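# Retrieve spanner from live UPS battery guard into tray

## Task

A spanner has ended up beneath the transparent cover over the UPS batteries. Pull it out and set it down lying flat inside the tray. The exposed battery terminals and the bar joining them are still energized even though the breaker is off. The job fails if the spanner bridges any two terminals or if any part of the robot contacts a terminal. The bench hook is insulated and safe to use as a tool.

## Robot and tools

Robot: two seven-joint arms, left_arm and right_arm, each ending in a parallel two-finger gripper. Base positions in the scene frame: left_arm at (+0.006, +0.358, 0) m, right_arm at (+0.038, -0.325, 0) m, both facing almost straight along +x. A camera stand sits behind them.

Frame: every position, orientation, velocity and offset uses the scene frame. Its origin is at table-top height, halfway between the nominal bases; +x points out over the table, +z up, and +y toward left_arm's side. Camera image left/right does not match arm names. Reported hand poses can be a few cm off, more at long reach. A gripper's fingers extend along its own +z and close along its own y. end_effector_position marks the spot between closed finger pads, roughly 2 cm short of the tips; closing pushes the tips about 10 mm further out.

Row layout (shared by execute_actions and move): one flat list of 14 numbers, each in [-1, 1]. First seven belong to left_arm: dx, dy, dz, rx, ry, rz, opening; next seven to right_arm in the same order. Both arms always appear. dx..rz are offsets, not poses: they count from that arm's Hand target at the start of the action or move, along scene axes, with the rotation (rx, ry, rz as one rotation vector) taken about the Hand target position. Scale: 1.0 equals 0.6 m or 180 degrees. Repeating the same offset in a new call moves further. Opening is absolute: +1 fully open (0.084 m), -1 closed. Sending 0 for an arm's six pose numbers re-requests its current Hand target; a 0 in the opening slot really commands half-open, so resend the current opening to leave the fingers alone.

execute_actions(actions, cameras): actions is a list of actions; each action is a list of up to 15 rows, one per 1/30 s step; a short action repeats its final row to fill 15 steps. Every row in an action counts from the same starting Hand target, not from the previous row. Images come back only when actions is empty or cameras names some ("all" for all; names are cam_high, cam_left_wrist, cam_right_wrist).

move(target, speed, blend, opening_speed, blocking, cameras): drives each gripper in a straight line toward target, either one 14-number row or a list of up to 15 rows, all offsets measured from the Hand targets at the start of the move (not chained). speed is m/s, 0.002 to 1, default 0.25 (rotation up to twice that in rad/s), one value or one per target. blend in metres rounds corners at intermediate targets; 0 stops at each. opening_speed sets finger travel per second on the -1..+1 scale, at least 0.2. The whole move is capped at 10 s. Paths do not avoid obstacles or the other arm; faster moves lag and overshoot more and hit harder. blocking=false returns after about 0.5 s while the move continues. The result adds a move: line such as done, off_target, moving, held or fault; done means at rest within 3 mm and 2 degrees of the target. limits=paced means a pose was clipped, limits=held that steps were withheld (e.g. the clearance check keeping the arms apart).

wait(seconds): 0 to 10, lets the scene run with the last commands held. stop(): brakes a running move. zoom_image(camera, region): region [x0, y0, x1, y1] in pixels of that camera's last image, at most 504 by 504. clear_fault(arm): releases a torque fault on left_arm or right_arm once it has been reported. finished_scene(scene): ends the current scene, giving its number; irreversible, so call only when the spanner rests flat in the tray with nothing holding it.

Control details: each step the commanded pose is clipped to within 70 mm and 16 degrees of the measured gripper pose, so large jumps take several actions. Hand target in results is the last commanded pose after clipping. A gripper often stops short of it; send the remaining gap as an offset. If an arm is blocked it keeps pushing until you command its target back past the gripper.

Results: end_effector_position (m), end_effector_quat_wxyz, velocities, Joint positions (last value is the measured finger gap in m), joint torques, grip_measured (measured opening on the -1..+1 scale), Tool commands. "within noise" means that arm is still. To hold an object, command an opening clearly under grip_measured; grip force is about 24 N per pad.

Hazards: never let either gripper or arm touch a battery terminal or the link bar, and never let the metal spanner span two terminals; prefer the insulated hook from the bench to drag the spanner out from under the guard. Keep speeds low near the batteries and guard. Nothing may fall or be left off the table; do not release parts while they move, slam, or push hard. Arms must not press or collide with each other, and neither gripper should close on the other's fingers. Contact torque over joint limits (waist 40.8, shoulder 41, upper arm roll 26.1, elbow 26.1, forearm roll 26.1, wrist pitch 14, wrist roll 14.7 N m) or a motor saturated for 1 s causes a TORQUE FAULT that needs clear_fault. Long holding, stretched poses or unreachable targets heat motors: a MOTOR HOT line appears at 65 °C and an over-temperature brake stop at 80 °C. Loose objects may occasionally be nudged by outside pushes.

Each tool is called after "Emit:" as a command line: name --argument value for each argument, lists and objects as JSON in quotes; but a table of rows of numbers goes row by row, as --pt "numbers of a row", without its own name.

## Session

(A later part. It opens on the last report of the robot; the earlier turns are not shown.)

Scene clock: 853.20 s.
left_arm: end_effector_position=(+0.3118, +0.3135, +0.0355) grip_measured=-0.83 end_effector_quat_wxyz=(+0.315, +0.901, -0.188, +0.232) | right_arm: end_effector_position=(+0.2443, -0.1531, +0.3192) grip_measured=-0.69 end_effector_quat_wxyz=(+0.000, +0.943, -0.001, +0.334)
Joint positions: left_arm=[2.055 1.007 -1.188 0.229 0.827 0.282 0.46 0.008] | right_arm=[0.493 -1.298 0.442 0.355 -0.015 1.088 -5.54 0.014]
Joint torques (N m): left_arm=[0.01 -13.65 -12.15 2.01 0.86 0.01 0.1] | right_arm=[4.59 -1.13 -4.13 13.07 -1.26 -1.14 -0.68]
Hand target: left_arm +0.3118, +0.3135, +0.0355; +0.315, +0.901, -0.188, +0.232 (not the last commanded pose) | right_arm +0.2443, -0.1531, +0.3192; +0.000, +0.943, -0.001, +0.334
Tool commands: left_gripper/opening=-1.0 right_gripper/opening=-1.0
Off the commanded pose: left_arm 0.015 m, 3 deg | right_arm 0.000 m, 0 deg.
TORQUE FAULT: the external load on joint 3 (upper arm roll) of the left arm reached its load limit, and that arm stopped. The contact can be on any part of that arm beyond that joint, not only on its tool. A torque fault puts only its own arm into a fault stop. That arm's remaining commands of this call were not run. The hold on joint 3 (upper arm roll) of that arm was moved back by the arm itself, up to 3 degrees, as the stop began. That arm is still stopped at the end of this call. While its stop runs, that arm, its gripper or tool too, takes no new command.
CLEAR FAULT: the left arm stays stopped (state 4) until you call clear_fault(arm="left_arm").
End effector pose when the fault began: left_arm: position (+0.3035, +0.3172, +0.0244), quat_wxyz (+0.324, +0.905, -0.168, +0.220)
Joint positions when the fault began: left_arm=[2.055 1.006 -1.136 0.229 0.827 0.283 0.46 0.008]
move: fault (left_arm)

Emit:
clear_fault --arm "left_arm" --cameras '["cam_high","cam_left_wrist"]'

Emit:
zoom_image --camera "cam_high" --region '[450, 190, 560, 320]'

Scene clock: 854.97 s.
left_arm: end_effector_position=(+0.3118, +0.3135, +0.0356) grip_measured=-0.83 end_effector_quat_wxyz=(+0.315, +0.901, -0.189, +0.232) | right_arm: end_effector_position=(+0.2443, -0.1531, +0.3192) grip_measured=-0.69 end_effector_quat_wxyz=(+0.000, +0.943, -0.001, +0.334)
Joint positions: left_arm=[2.055 1.007 -1.188 0.229 0.827 0.282 0.46 0.008] | right_arm=[0.493 -1.298 0.442 0.355 -0.015 1.088 -5.54 0.014]
Joint torques (N m): left_arm=[0.16 -13.86 -12.23 1.99 0.73 0.15 0.18] | right_arm=[4.67 -1.16 -4.11 13.09 -1.31 -1.1 -0.69]
Hand target: left_arm +0.3118, +0.3135, +0.0356; +0.315, +0.901, -0.189, +0.232 (not the last commanded pose) | right_arm +0.2443, -0.1531, +0.3192; +0.000, +0.943, -0.001, +0.334
Tool commands: left_gripper/opening=-1.0 right_gripper/opening=-1.0
Off the commanded pose: left_arm 0.015 m, 3 deg | right_arm 0.000 m, 0 deg.
TORQUE FAULT, CONTINUED: the left arm's stop, for the torque fault of joint 3 (upper arm roll) that an earlier result reported, is over. The call counts as one of the actions that you can send in this scene. The hold on joint 3 (upper arm roll) of that arm was moved back by the arm itself, up to 3 degrees, as the stop began. That arm's target is now where it stood when the stop ended, not its last command. That arm's gripper keeps its grip as last carried out, and that arm accepts commands again: back off and push less far.
CLEAR FAULT: your call cleared the left arm's torque fault. If a joint's load stays at its limit, that arm stops again at once.
camera_calibration:
cam_left_wrist: T_world_to_cam=[[-0.498336, -0.722286, 0.479546, 0.392851], [-0.816348, 0.204657, -0.540084, 0.274594], [0.291953, -0.66062, -0.691625, 0.271798], [0, 0, 0, 1]] pos_world=[0.340584, 0.407109, 0.147896]
Images, in order (width x height): cam_high 672x504, cam_left_wrist 672x504.

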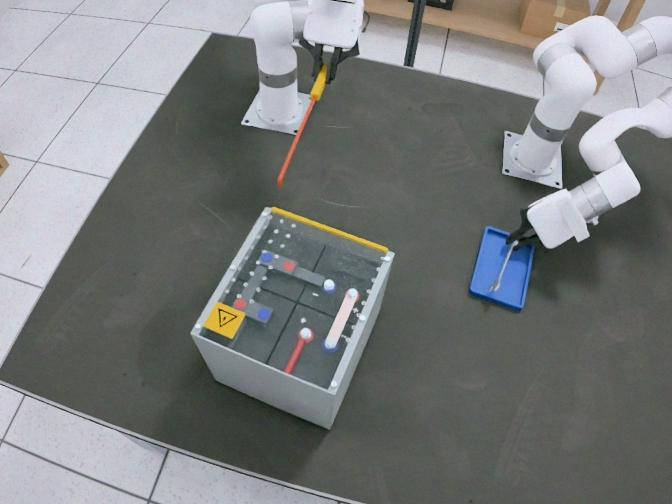

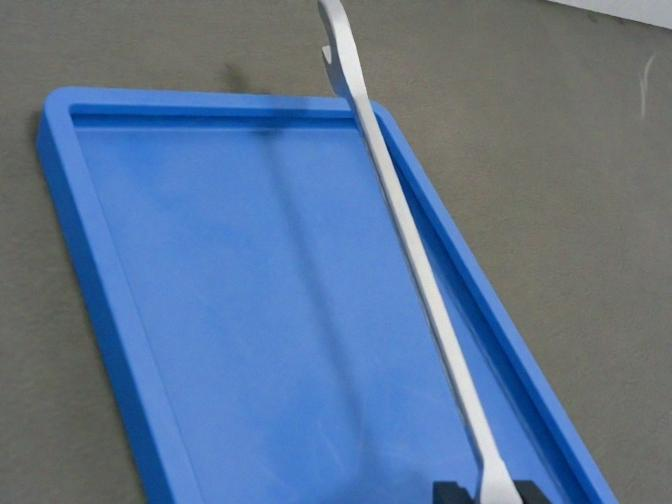

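Scaled by 3.877 from the camera's 672x504 image, which has a finer 960x720 frame.

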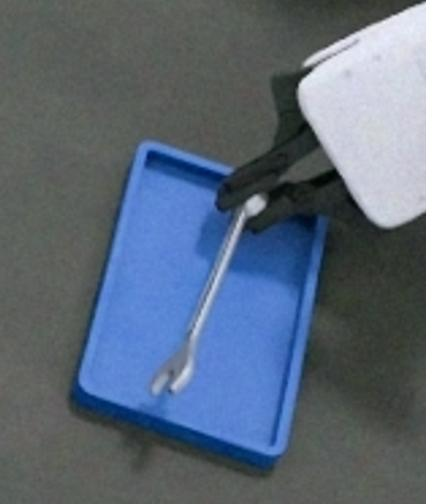

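Emit:
move --target '[-0.009,0.002,-0.008,0,0,0,-1,0,0,0,0,0,0,-1]' --speed 0.03

Emit:
move --target '[0,0,0,0,0,0,-0.55,0,0,0,0,0,0,-1]' --opening_speed 0.3 --cameras '["cam_high","cam_left_wrist"]'

Emit:
zoom_image --camera "cam_high" --region '[450, 190, 560, 320]'

Scene clock: 858.60 s.
left_arm: end_effector_position=(+0.3064, +0.3147, +0.0308) grip_measured=-0.83 end_effector_quat_wxyz=(+0.315, +0.901, -0.189, +0.232) | right_arm: end_effector_position=(+0.2443, -0.1531, +0.3192) grip_measured=-0.69 end_effector_quat_wxyz=(+0.000, +0.943, -0.001, +0.334)
Joint positions: left_arm=[2.063 1.003 -1.162 0.22 0.84 0.275 0.477 0.008] | right_arm=[0.493 -1.298 0.442 0.355 -0.015 1.088 -5.54 0.014]
Joint torques (N m): left_arm=[4.03 -14.16 -6.99 -2.79 3.2 -2.23 1.64] | right_arm=[4.64 -1.26 -4.13 13.01 -1.31 -1.09 -0.72]
Hand target: left_arm +0.3064, +0.3147, +0.0308; +0.315, +0.901, -0.189, +0.232 | right_arm +0.2443, -0.1531, +0.3192; +0.000, +0.943, -0.001, +0.334
Off the commanded pose: left_arm 0.000 m, 0 deg | right_arm 0.000 m, 0 deg.
move: done

Scene clock: 860.33 s.
left_arm: end_effector_position=(+0.3064, +0.3146, +0.0308) grip_measured=-0.58 end_effector_quat_wxyz=(+0.315, +0.901, -0.189, +0.232) | right_arm: end_effector_position=(+0.2443, -0.1531, +0.3192) grip_measured=-0.69 end_effector_quat_wxyz=(+0.000, +0.943, -0.001, +0.334)
Joint positions: left_arm=[2.063 1.003 -1.162 0.22 0.84 0.275 0.477 0.019] | right_arm=[0.493 -1.298 0.442 0.355 -0.015 1.088 -5.54 0.014]
Joint torques (N m): left_arm=[2.64 -11.72 -7.2 6.94 0.24 -1.03 1.39] | right_arm=[4.65 -1.26 -4.13 13 -1.22 -1.14 -0.73]
Hand target: left_arm +0.3064, +0.3147, +0.0308; +0.315, +0.901, -0.189, +0.232 | right_arm +0.2443, -0.1531, +0.3192; +0.000, +0.943, -0.001, +0.334
Off the commanded pose: left_arm 0.000 m, 0 deg | right_arm 0.000 m, 0 deg.
move: done
camera_calibration:
cam_left_wrist: T_world_to_cam=[[-0.498375, -0.722277, 0.479518, 0.393343], [-0.816285, 0.204603, -0.540201, 0.267365], [0.292064, -0.660646, -0.691553, 0.27081], [0, 0, 0, 1]] pos_world=[0.335184, 0.408309, 0.143095]
Images, in order (width x height): cam_high 672x504, cam_left_wrist 672x504.

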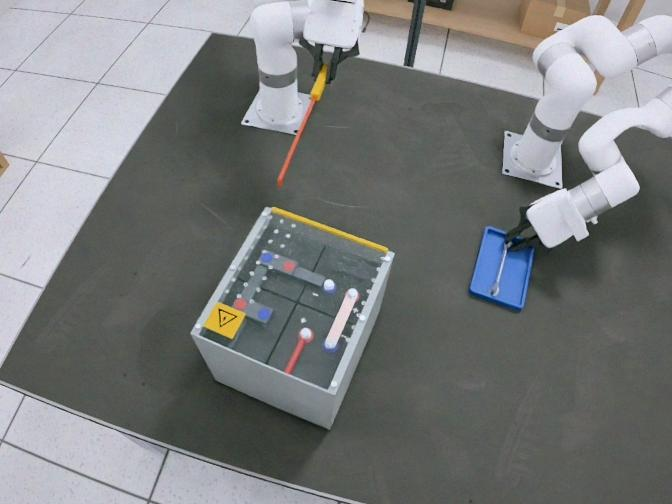

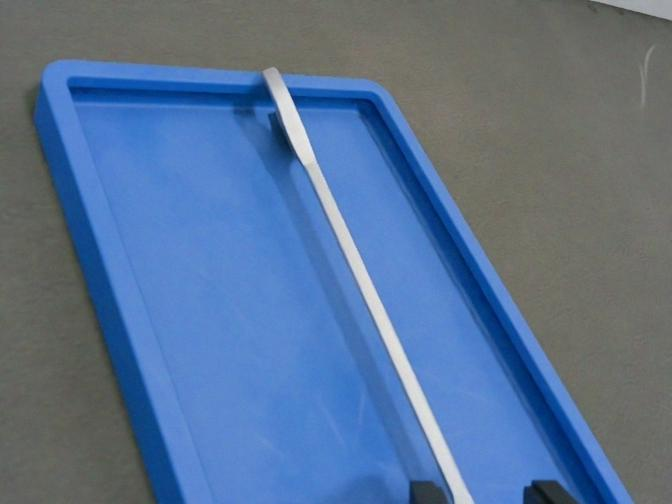

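Scaled by 3.877 from the camera's 672x504 image, which has a finer 960x720 frame.

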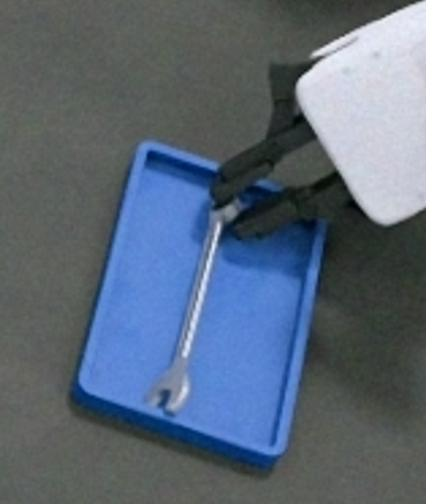

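Emit:
move --pt "-0.012 0.026 0.028 0 0 0 -0.5 0 0 0 0 0 0 -1" --pt "-0.06 0.131 0.139 0 0 0 -0.5 0 0 0 0 0 0 -1" --speed '[0.03,0.1]' --cameras '["cam_high","cam_left_wrist"]'

Emit:
zoom_image --camera "cam_high" --region '[450, 190, 560, 320]'

Scene clock: 867.10 s.
left_arm: end_effector_position=(+0.2704, +0.3933, +0.1141) grip_measured=-0.52 end_effector_quat_wxyz=(+0.315, +0.901, -0.189, +0.232) | right_arm: end_effector_position=(+0.2443, -0.1531, +0.3192) grip_measured=-0.69 end_effector_quat_wxyz=(+0.000, +0.943, -0.001, +0.334)
Joint positions: left_arm=[2.672 1.214 -1.658 0.253 0.556 0.901 0.639 0.021] | right_arm=[0.493 -1.298 0.442 0.355 -0.015 1.088 -5.54 0.014]
Joint torques (N m): left_arm=[4.32 -1.59 -12.9 7.18 -2.45 0.32 1.58] | right_arm=[4.49 -0.93 -4.03 13.09 -1.12 -1.13 -0.68]
Hand target: left_arm +0.2704, +0.3933, +0.1142; +0.315, +0.901, -0.189, +0.232 | right_arm +0.2443, -0.1531, +0.3192; +0.000, +0.943, -0.001, +0.334
Off the commanded pose: left_arm 0.000 m, 0 deg | right_arm 0.000 m, 0 deg.
move: done
camera_calibration:
cam_left_wrist: T_world_to_cam=[[-0.498336, -0.722286, 0.479546, 0.392166], [-0.816348, 0.204657, -0.540084, 0.266916], [0.291953, -0.66062, -0.691625, 0.390964], [0, 0, 0, 1]] pos_world=[0.299184, 0.486909, 0.226496]
Images, in order (width x height): cam_high 672x504, cam_left_wrist 672x504.

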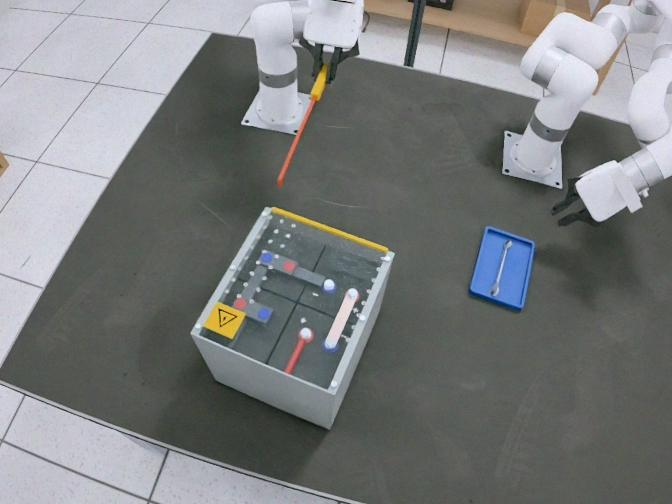

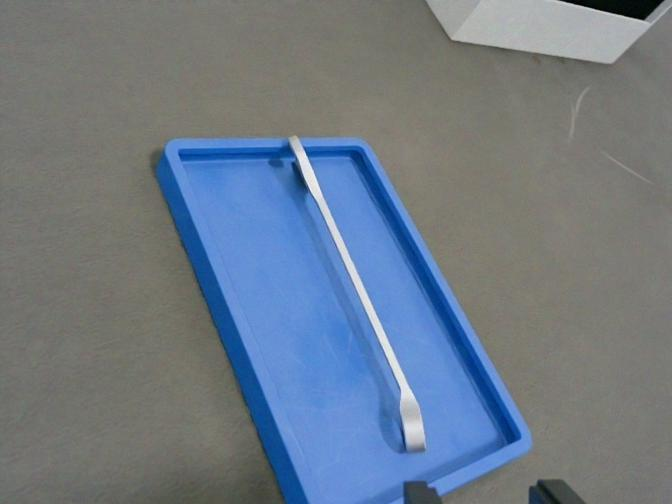

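Scaled by 3.877 from the camera's 672x504 image, which has a finer 960x720 frame.

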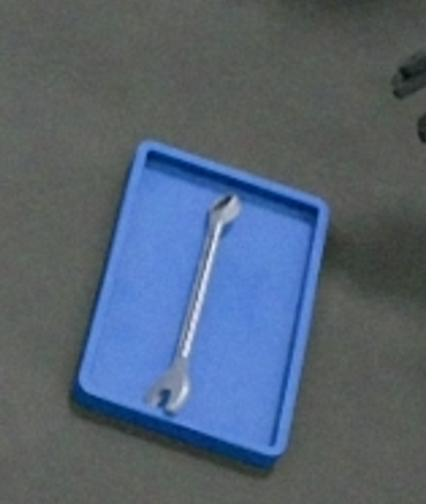

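Emit:
zoom_image --camera "cam_left_wrist" --region '[240, 110, 460, 300]'

Emit:
zoom_image --camera "cam_left_wrist" --region '[340, 340, 480, 480]'

Scaled by 2.291 from the camera's 672x504 image, which has a finer 960x720 frame.

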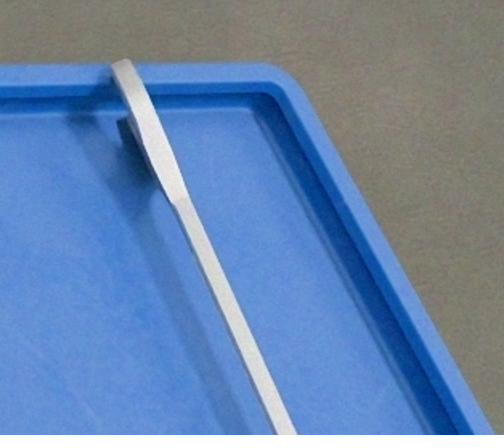

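Scaled by 3.600 from the camera's 672x504 image, which has a finer 960x720 frame.

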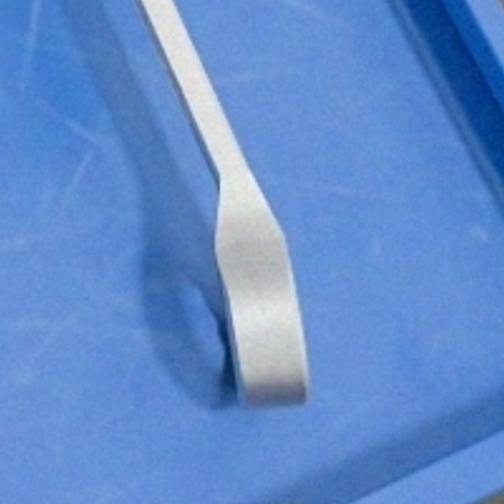

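Emit:
move --target '[0.278,-0.18,0,0.232,0.106,0,-1,0,0,0,0,0,0,-1]' --speed 0.3 --cameras '["cam_high","cam_left_wrist"]'

Emit:
zoom_image --camera "cam_high" --region '[450, 190, 560, 320]'

Scene clock: 892.80 s.
left_arm: end_effector_position=(+0.4372, +0.2853, +0.1142) grip_measured=-1.00 end_effector_quat_wxyz=(+0.001, +0.979, -0.205, +0.001) | right_arm: end_effector_position=(+0.2443, -0.1531, +0.3192) grip_measured=-0.69 end_effector_quat_wxyz=(+0.000, +0.943, -0.001, +0.334)
Joint positions: left_arm=[1.173 0.231 -1.364 0.828 0.315 0.803 0.012 0] | right_arm=[0.493 -1.298 0.442 0.355 -0.015 1.088 -5.54 0.014]
Joint torques (N m): left_arm=[-3.31 -2.07 -1.63 19 2.32 0.16 -1.45] | right_arm=[4.44 -1.09 -4.22 13.08 -0.98 -1.16 -0.7]
Hand target: left_arm +0.4372, +0.2853, +0.1142; +0.001, +0.979, -0.205, +0.001 | right_arm +0.2443, -0.1531, +0.3192; +0.000, +0.943, -0.001, +0.334
Off the commanded pose: left_arm 0.000 m, 0 deg | right_arm 0.000 m, 0 deg.
move: done
camera_calibration:
cam_left_wrist: T_world_to_cam=[[-0.4121, -0.911078, 0.0105036, 0.467057], [-0.911121, 0.412136, 0.00143356, 0.345618], [-0.00563501, -0.00897931, -0.999944, 0.250395], [0, 0, 0, 1]] pos_world=[0.508784, 0.285332, 0.24498]
Images, in order (width x height): cam_high 672x504, cam_left_wrist 672x504.

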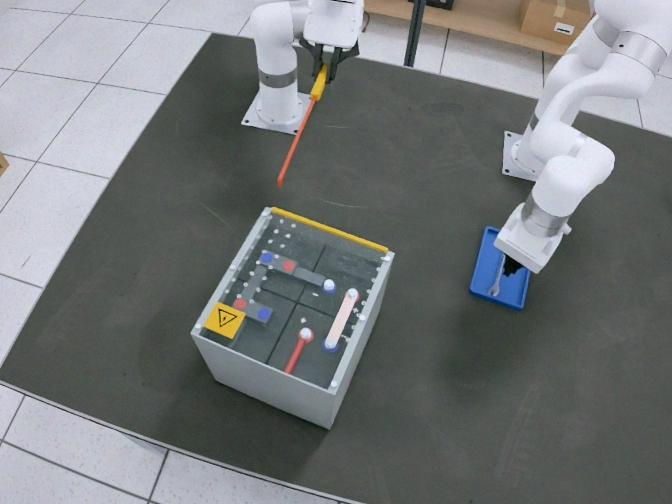

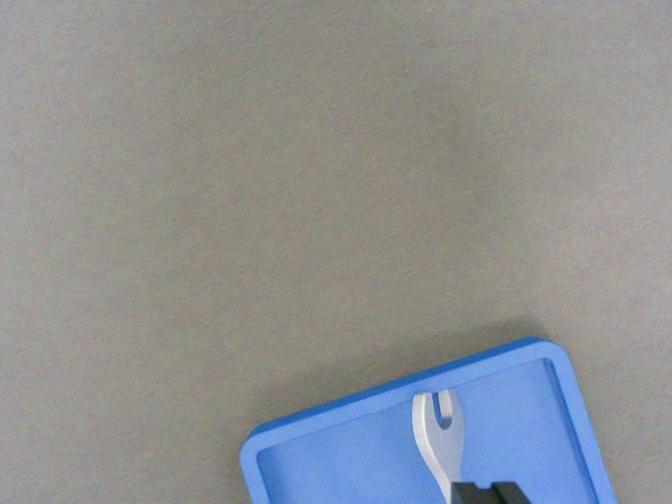

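Scaled by 3.877 from the camera's 672x504 image, which has a finer 960x720 frame.

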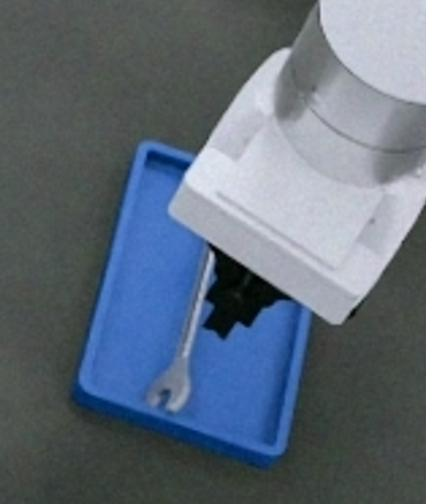

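Emit:
move --pt "0 0 -0.115 0 0 0 -1 0 0 0 0 0 0 -1" --pt "-0.005 0 -0.13 0 0 0 -1 0 0 0 0 0 0 -1" --speed '[0.15,0.02]' --cameras '["cam_high","cam_left_wrist"]'

Emit:
zoom_image --camera "cam_high" --region '[450, 190, 560, 320]'

Scene clock: 900.60 s.
left_arm: end_effector_position=(+0.4347, +0.2854, +0.0366) grip_measured=-1.00 end_effector_quat_wxyz=(+0.000, +0.979, -0.205, +0.001) | right_arm: end_effector_position=(+0.2443, -0.1531, +0.3192) grip_measured=-0.69 end_effector_quat_wxyz=(+0.000, +0.943, -0.001, +0.334)
Joint positions: left_arm=[0.887 0.448 -1.036 0.798 0.65 0.661 -0.222 0] | right_arm=[0.493 -1.298 0.442 0.355 -0.015 1.088 -5.54 0.014]
Joint torques (N m): left_arm=[-5.25 19.36 12.59 -12.72 3.88 -2.17 -1.31] | right_arm=[4.57 -0.88 -4.15 13.17 -0.87 -1.2 -0.6]
Hand target: left_arm +0.4342, +0.2853, +0.0362; +0.001, +0.979, -0.205, +0.001 | right_arm +0.2443, -0.1531, +0.3192; +0.000, +0.943, -0.001, +0.334
Off the commanded pose: left_arm 0.001 m, 0 deg | right_arm 0.000 m, 0 deg.
move: done
camera_calibration:
cam_left_wrist: T_world_to_cam=[[-0.411991, -0.91114, 0.00928025, 0.466924], [-0.911177, 0.412015, 0.00066993, 0.343459], [-0.004434, -0.00817994, -0.999957, 0.172045], [0, 0, 0, 1]] pos_world=[0.506084, 0.285331, 0.167474]
Images, in order (width x height): cam_high 672x504, cam_left_wrist 672x504.

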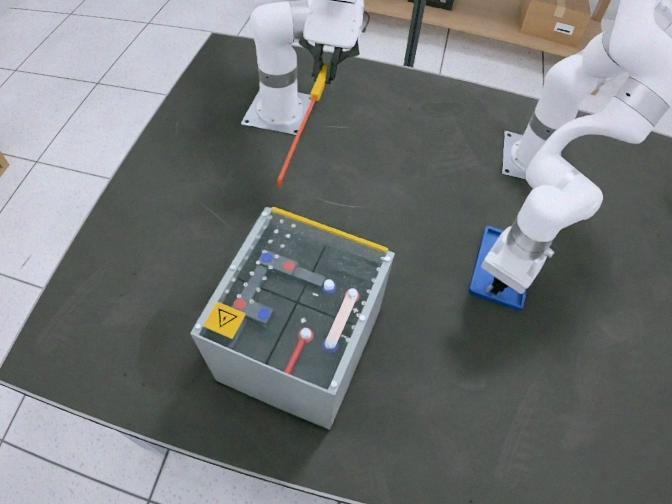

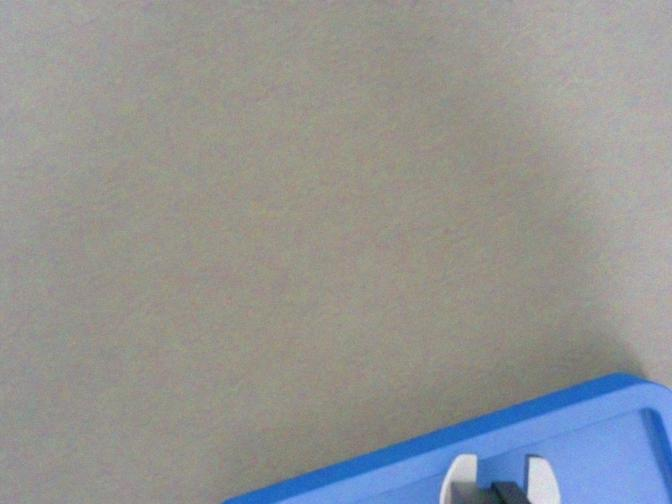

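Scaled by 3.877 from the camera's 672x504 image, which has a finer 960x720 frame.

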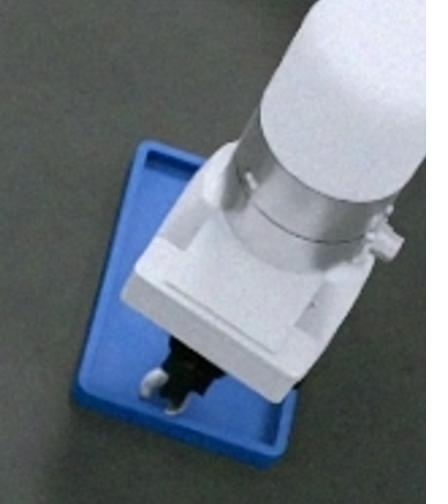

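Looks flat now. Lift off and check; right arm lays the hook down meanwhile later.

Emit:
move --pt "0 0 0.02 0 0 0 -1 0 0 0 0 0 0 -1" --pt "-0.02 0.14 0.2 0 0 0 -1 0 0.0 -0.3 0 0 0 -1" --speed '[0.05,0.25]' --cameras '["cam_high","cam_left_wrist","cam_right_wrist"]'

Emit:
zoom_image --camera "cam_high" --region '[450, 190, 560, 320]'

Scene clock: 906.40 s.
left_arm: end_effector_position=(+0.4222, +0.3693, +0.1562) grip_measured=-1.00 end_effector_quat_wxyz=(+0.001, +0.979, -0.205, +0.001) | right_arm: end_effector_position=(+0.2414, -0.1602, +0.1979) grip_measured=-0.69 end_effector_quat_wxyz=(+0.002, +0.944, -0.002, +0.331)
Joint positions: left_arm=[1.264 -0.262 -1.203 0.805 -0.31 0.924 0.682 0] | right_arm=[0.647 -1.348 0.62 0.021 0.09 0.877 -5.379 0.014]
Joint torques (N m): left_arm=[-3.15 -7.18 6.87 15.55 -2.36 -2.13 1.5] | right_arm=[-4.82 -2.38 -4.43 17.56 -2.91 -0.66 -1.29]
Hand target: left_arm +0.4222, +0.3693, +0.1562; +0.001, +0.979, -0.205, +0.001 | right_arm +0.2414, -0.1602, +0.1979; +0.002, +0.944, -0.002, +0.331 (not the last commanded pose)
Off the commanded pose: left_arm 0.000 m, 0 deg | right_arm 0.059 m, 0 deg.
move: held (right_arm; a check stopped the path); limits=held
pose unreachable (right arm): on one or more control steps of this call, first in action 0 (counted from 0), this arm could not follow its commanded pose, so it was not sent that pose on those steps. It may still have moved: this result reports where it is.
cause: moving toward the commanded pose would bring two parts of the arm too close to each other (joints 3 (upper arm roll) to 5 (forearm roll) lie between them).
camera_calibration:
cam_left_wrist: T_world_to_cam=[[-0.412098, -0.911079, 0.0104949, 0.536967], [-0.911121, 0.412136, 0.001657, 0.297207], [-0.005835, -0.00887931, -0.999944, 0.293025], [0, 0, 0, 1]] pos_world=[0.493785, 0.369332, 0.28688]
cam_right_wrist: T_world_to_cam=[[-0.00201241, -0.999904, -0.0137098, -0.119328], [-0.768163, 0.0103235, -0.640171, 0.383251], [0.640251, 0.0092431, -0.76811, 0.127252], [0, 0, 0, 1]] pos_world=[0.212686, -0.124449, 0.341453]

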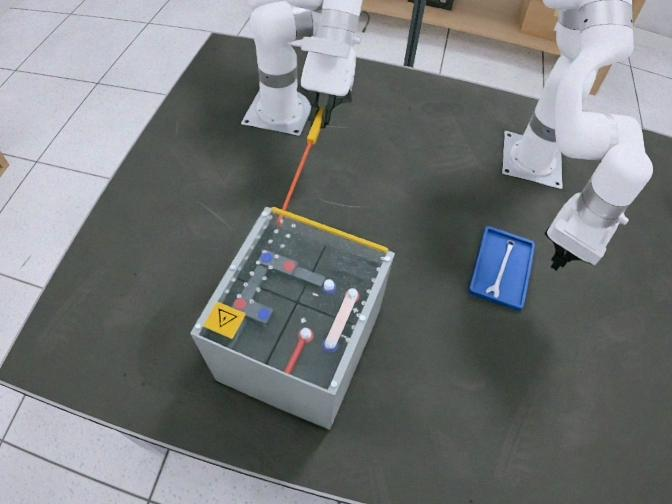

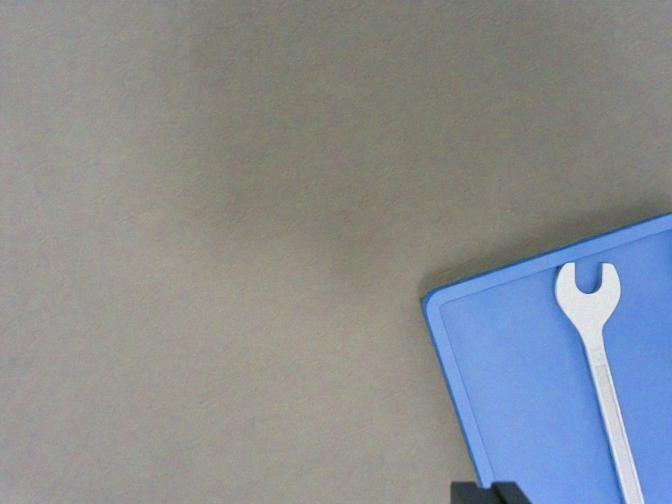

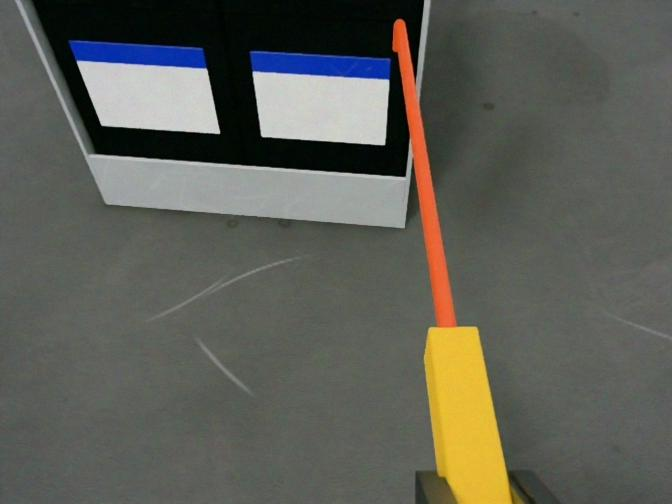

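Scaled by 3.877 from the camera's 672x504 image, which has a finer 960x720 frame.

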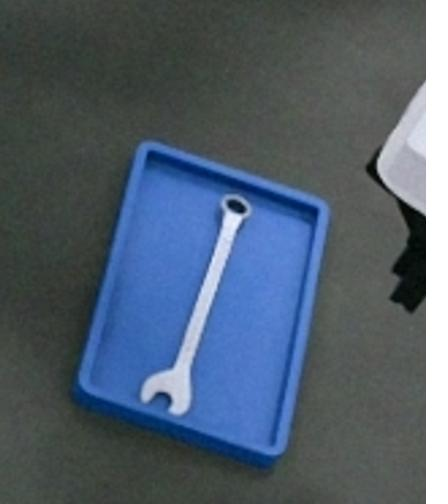

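Emit:
finished_scene --scene 1

The scene is finished: the task was done.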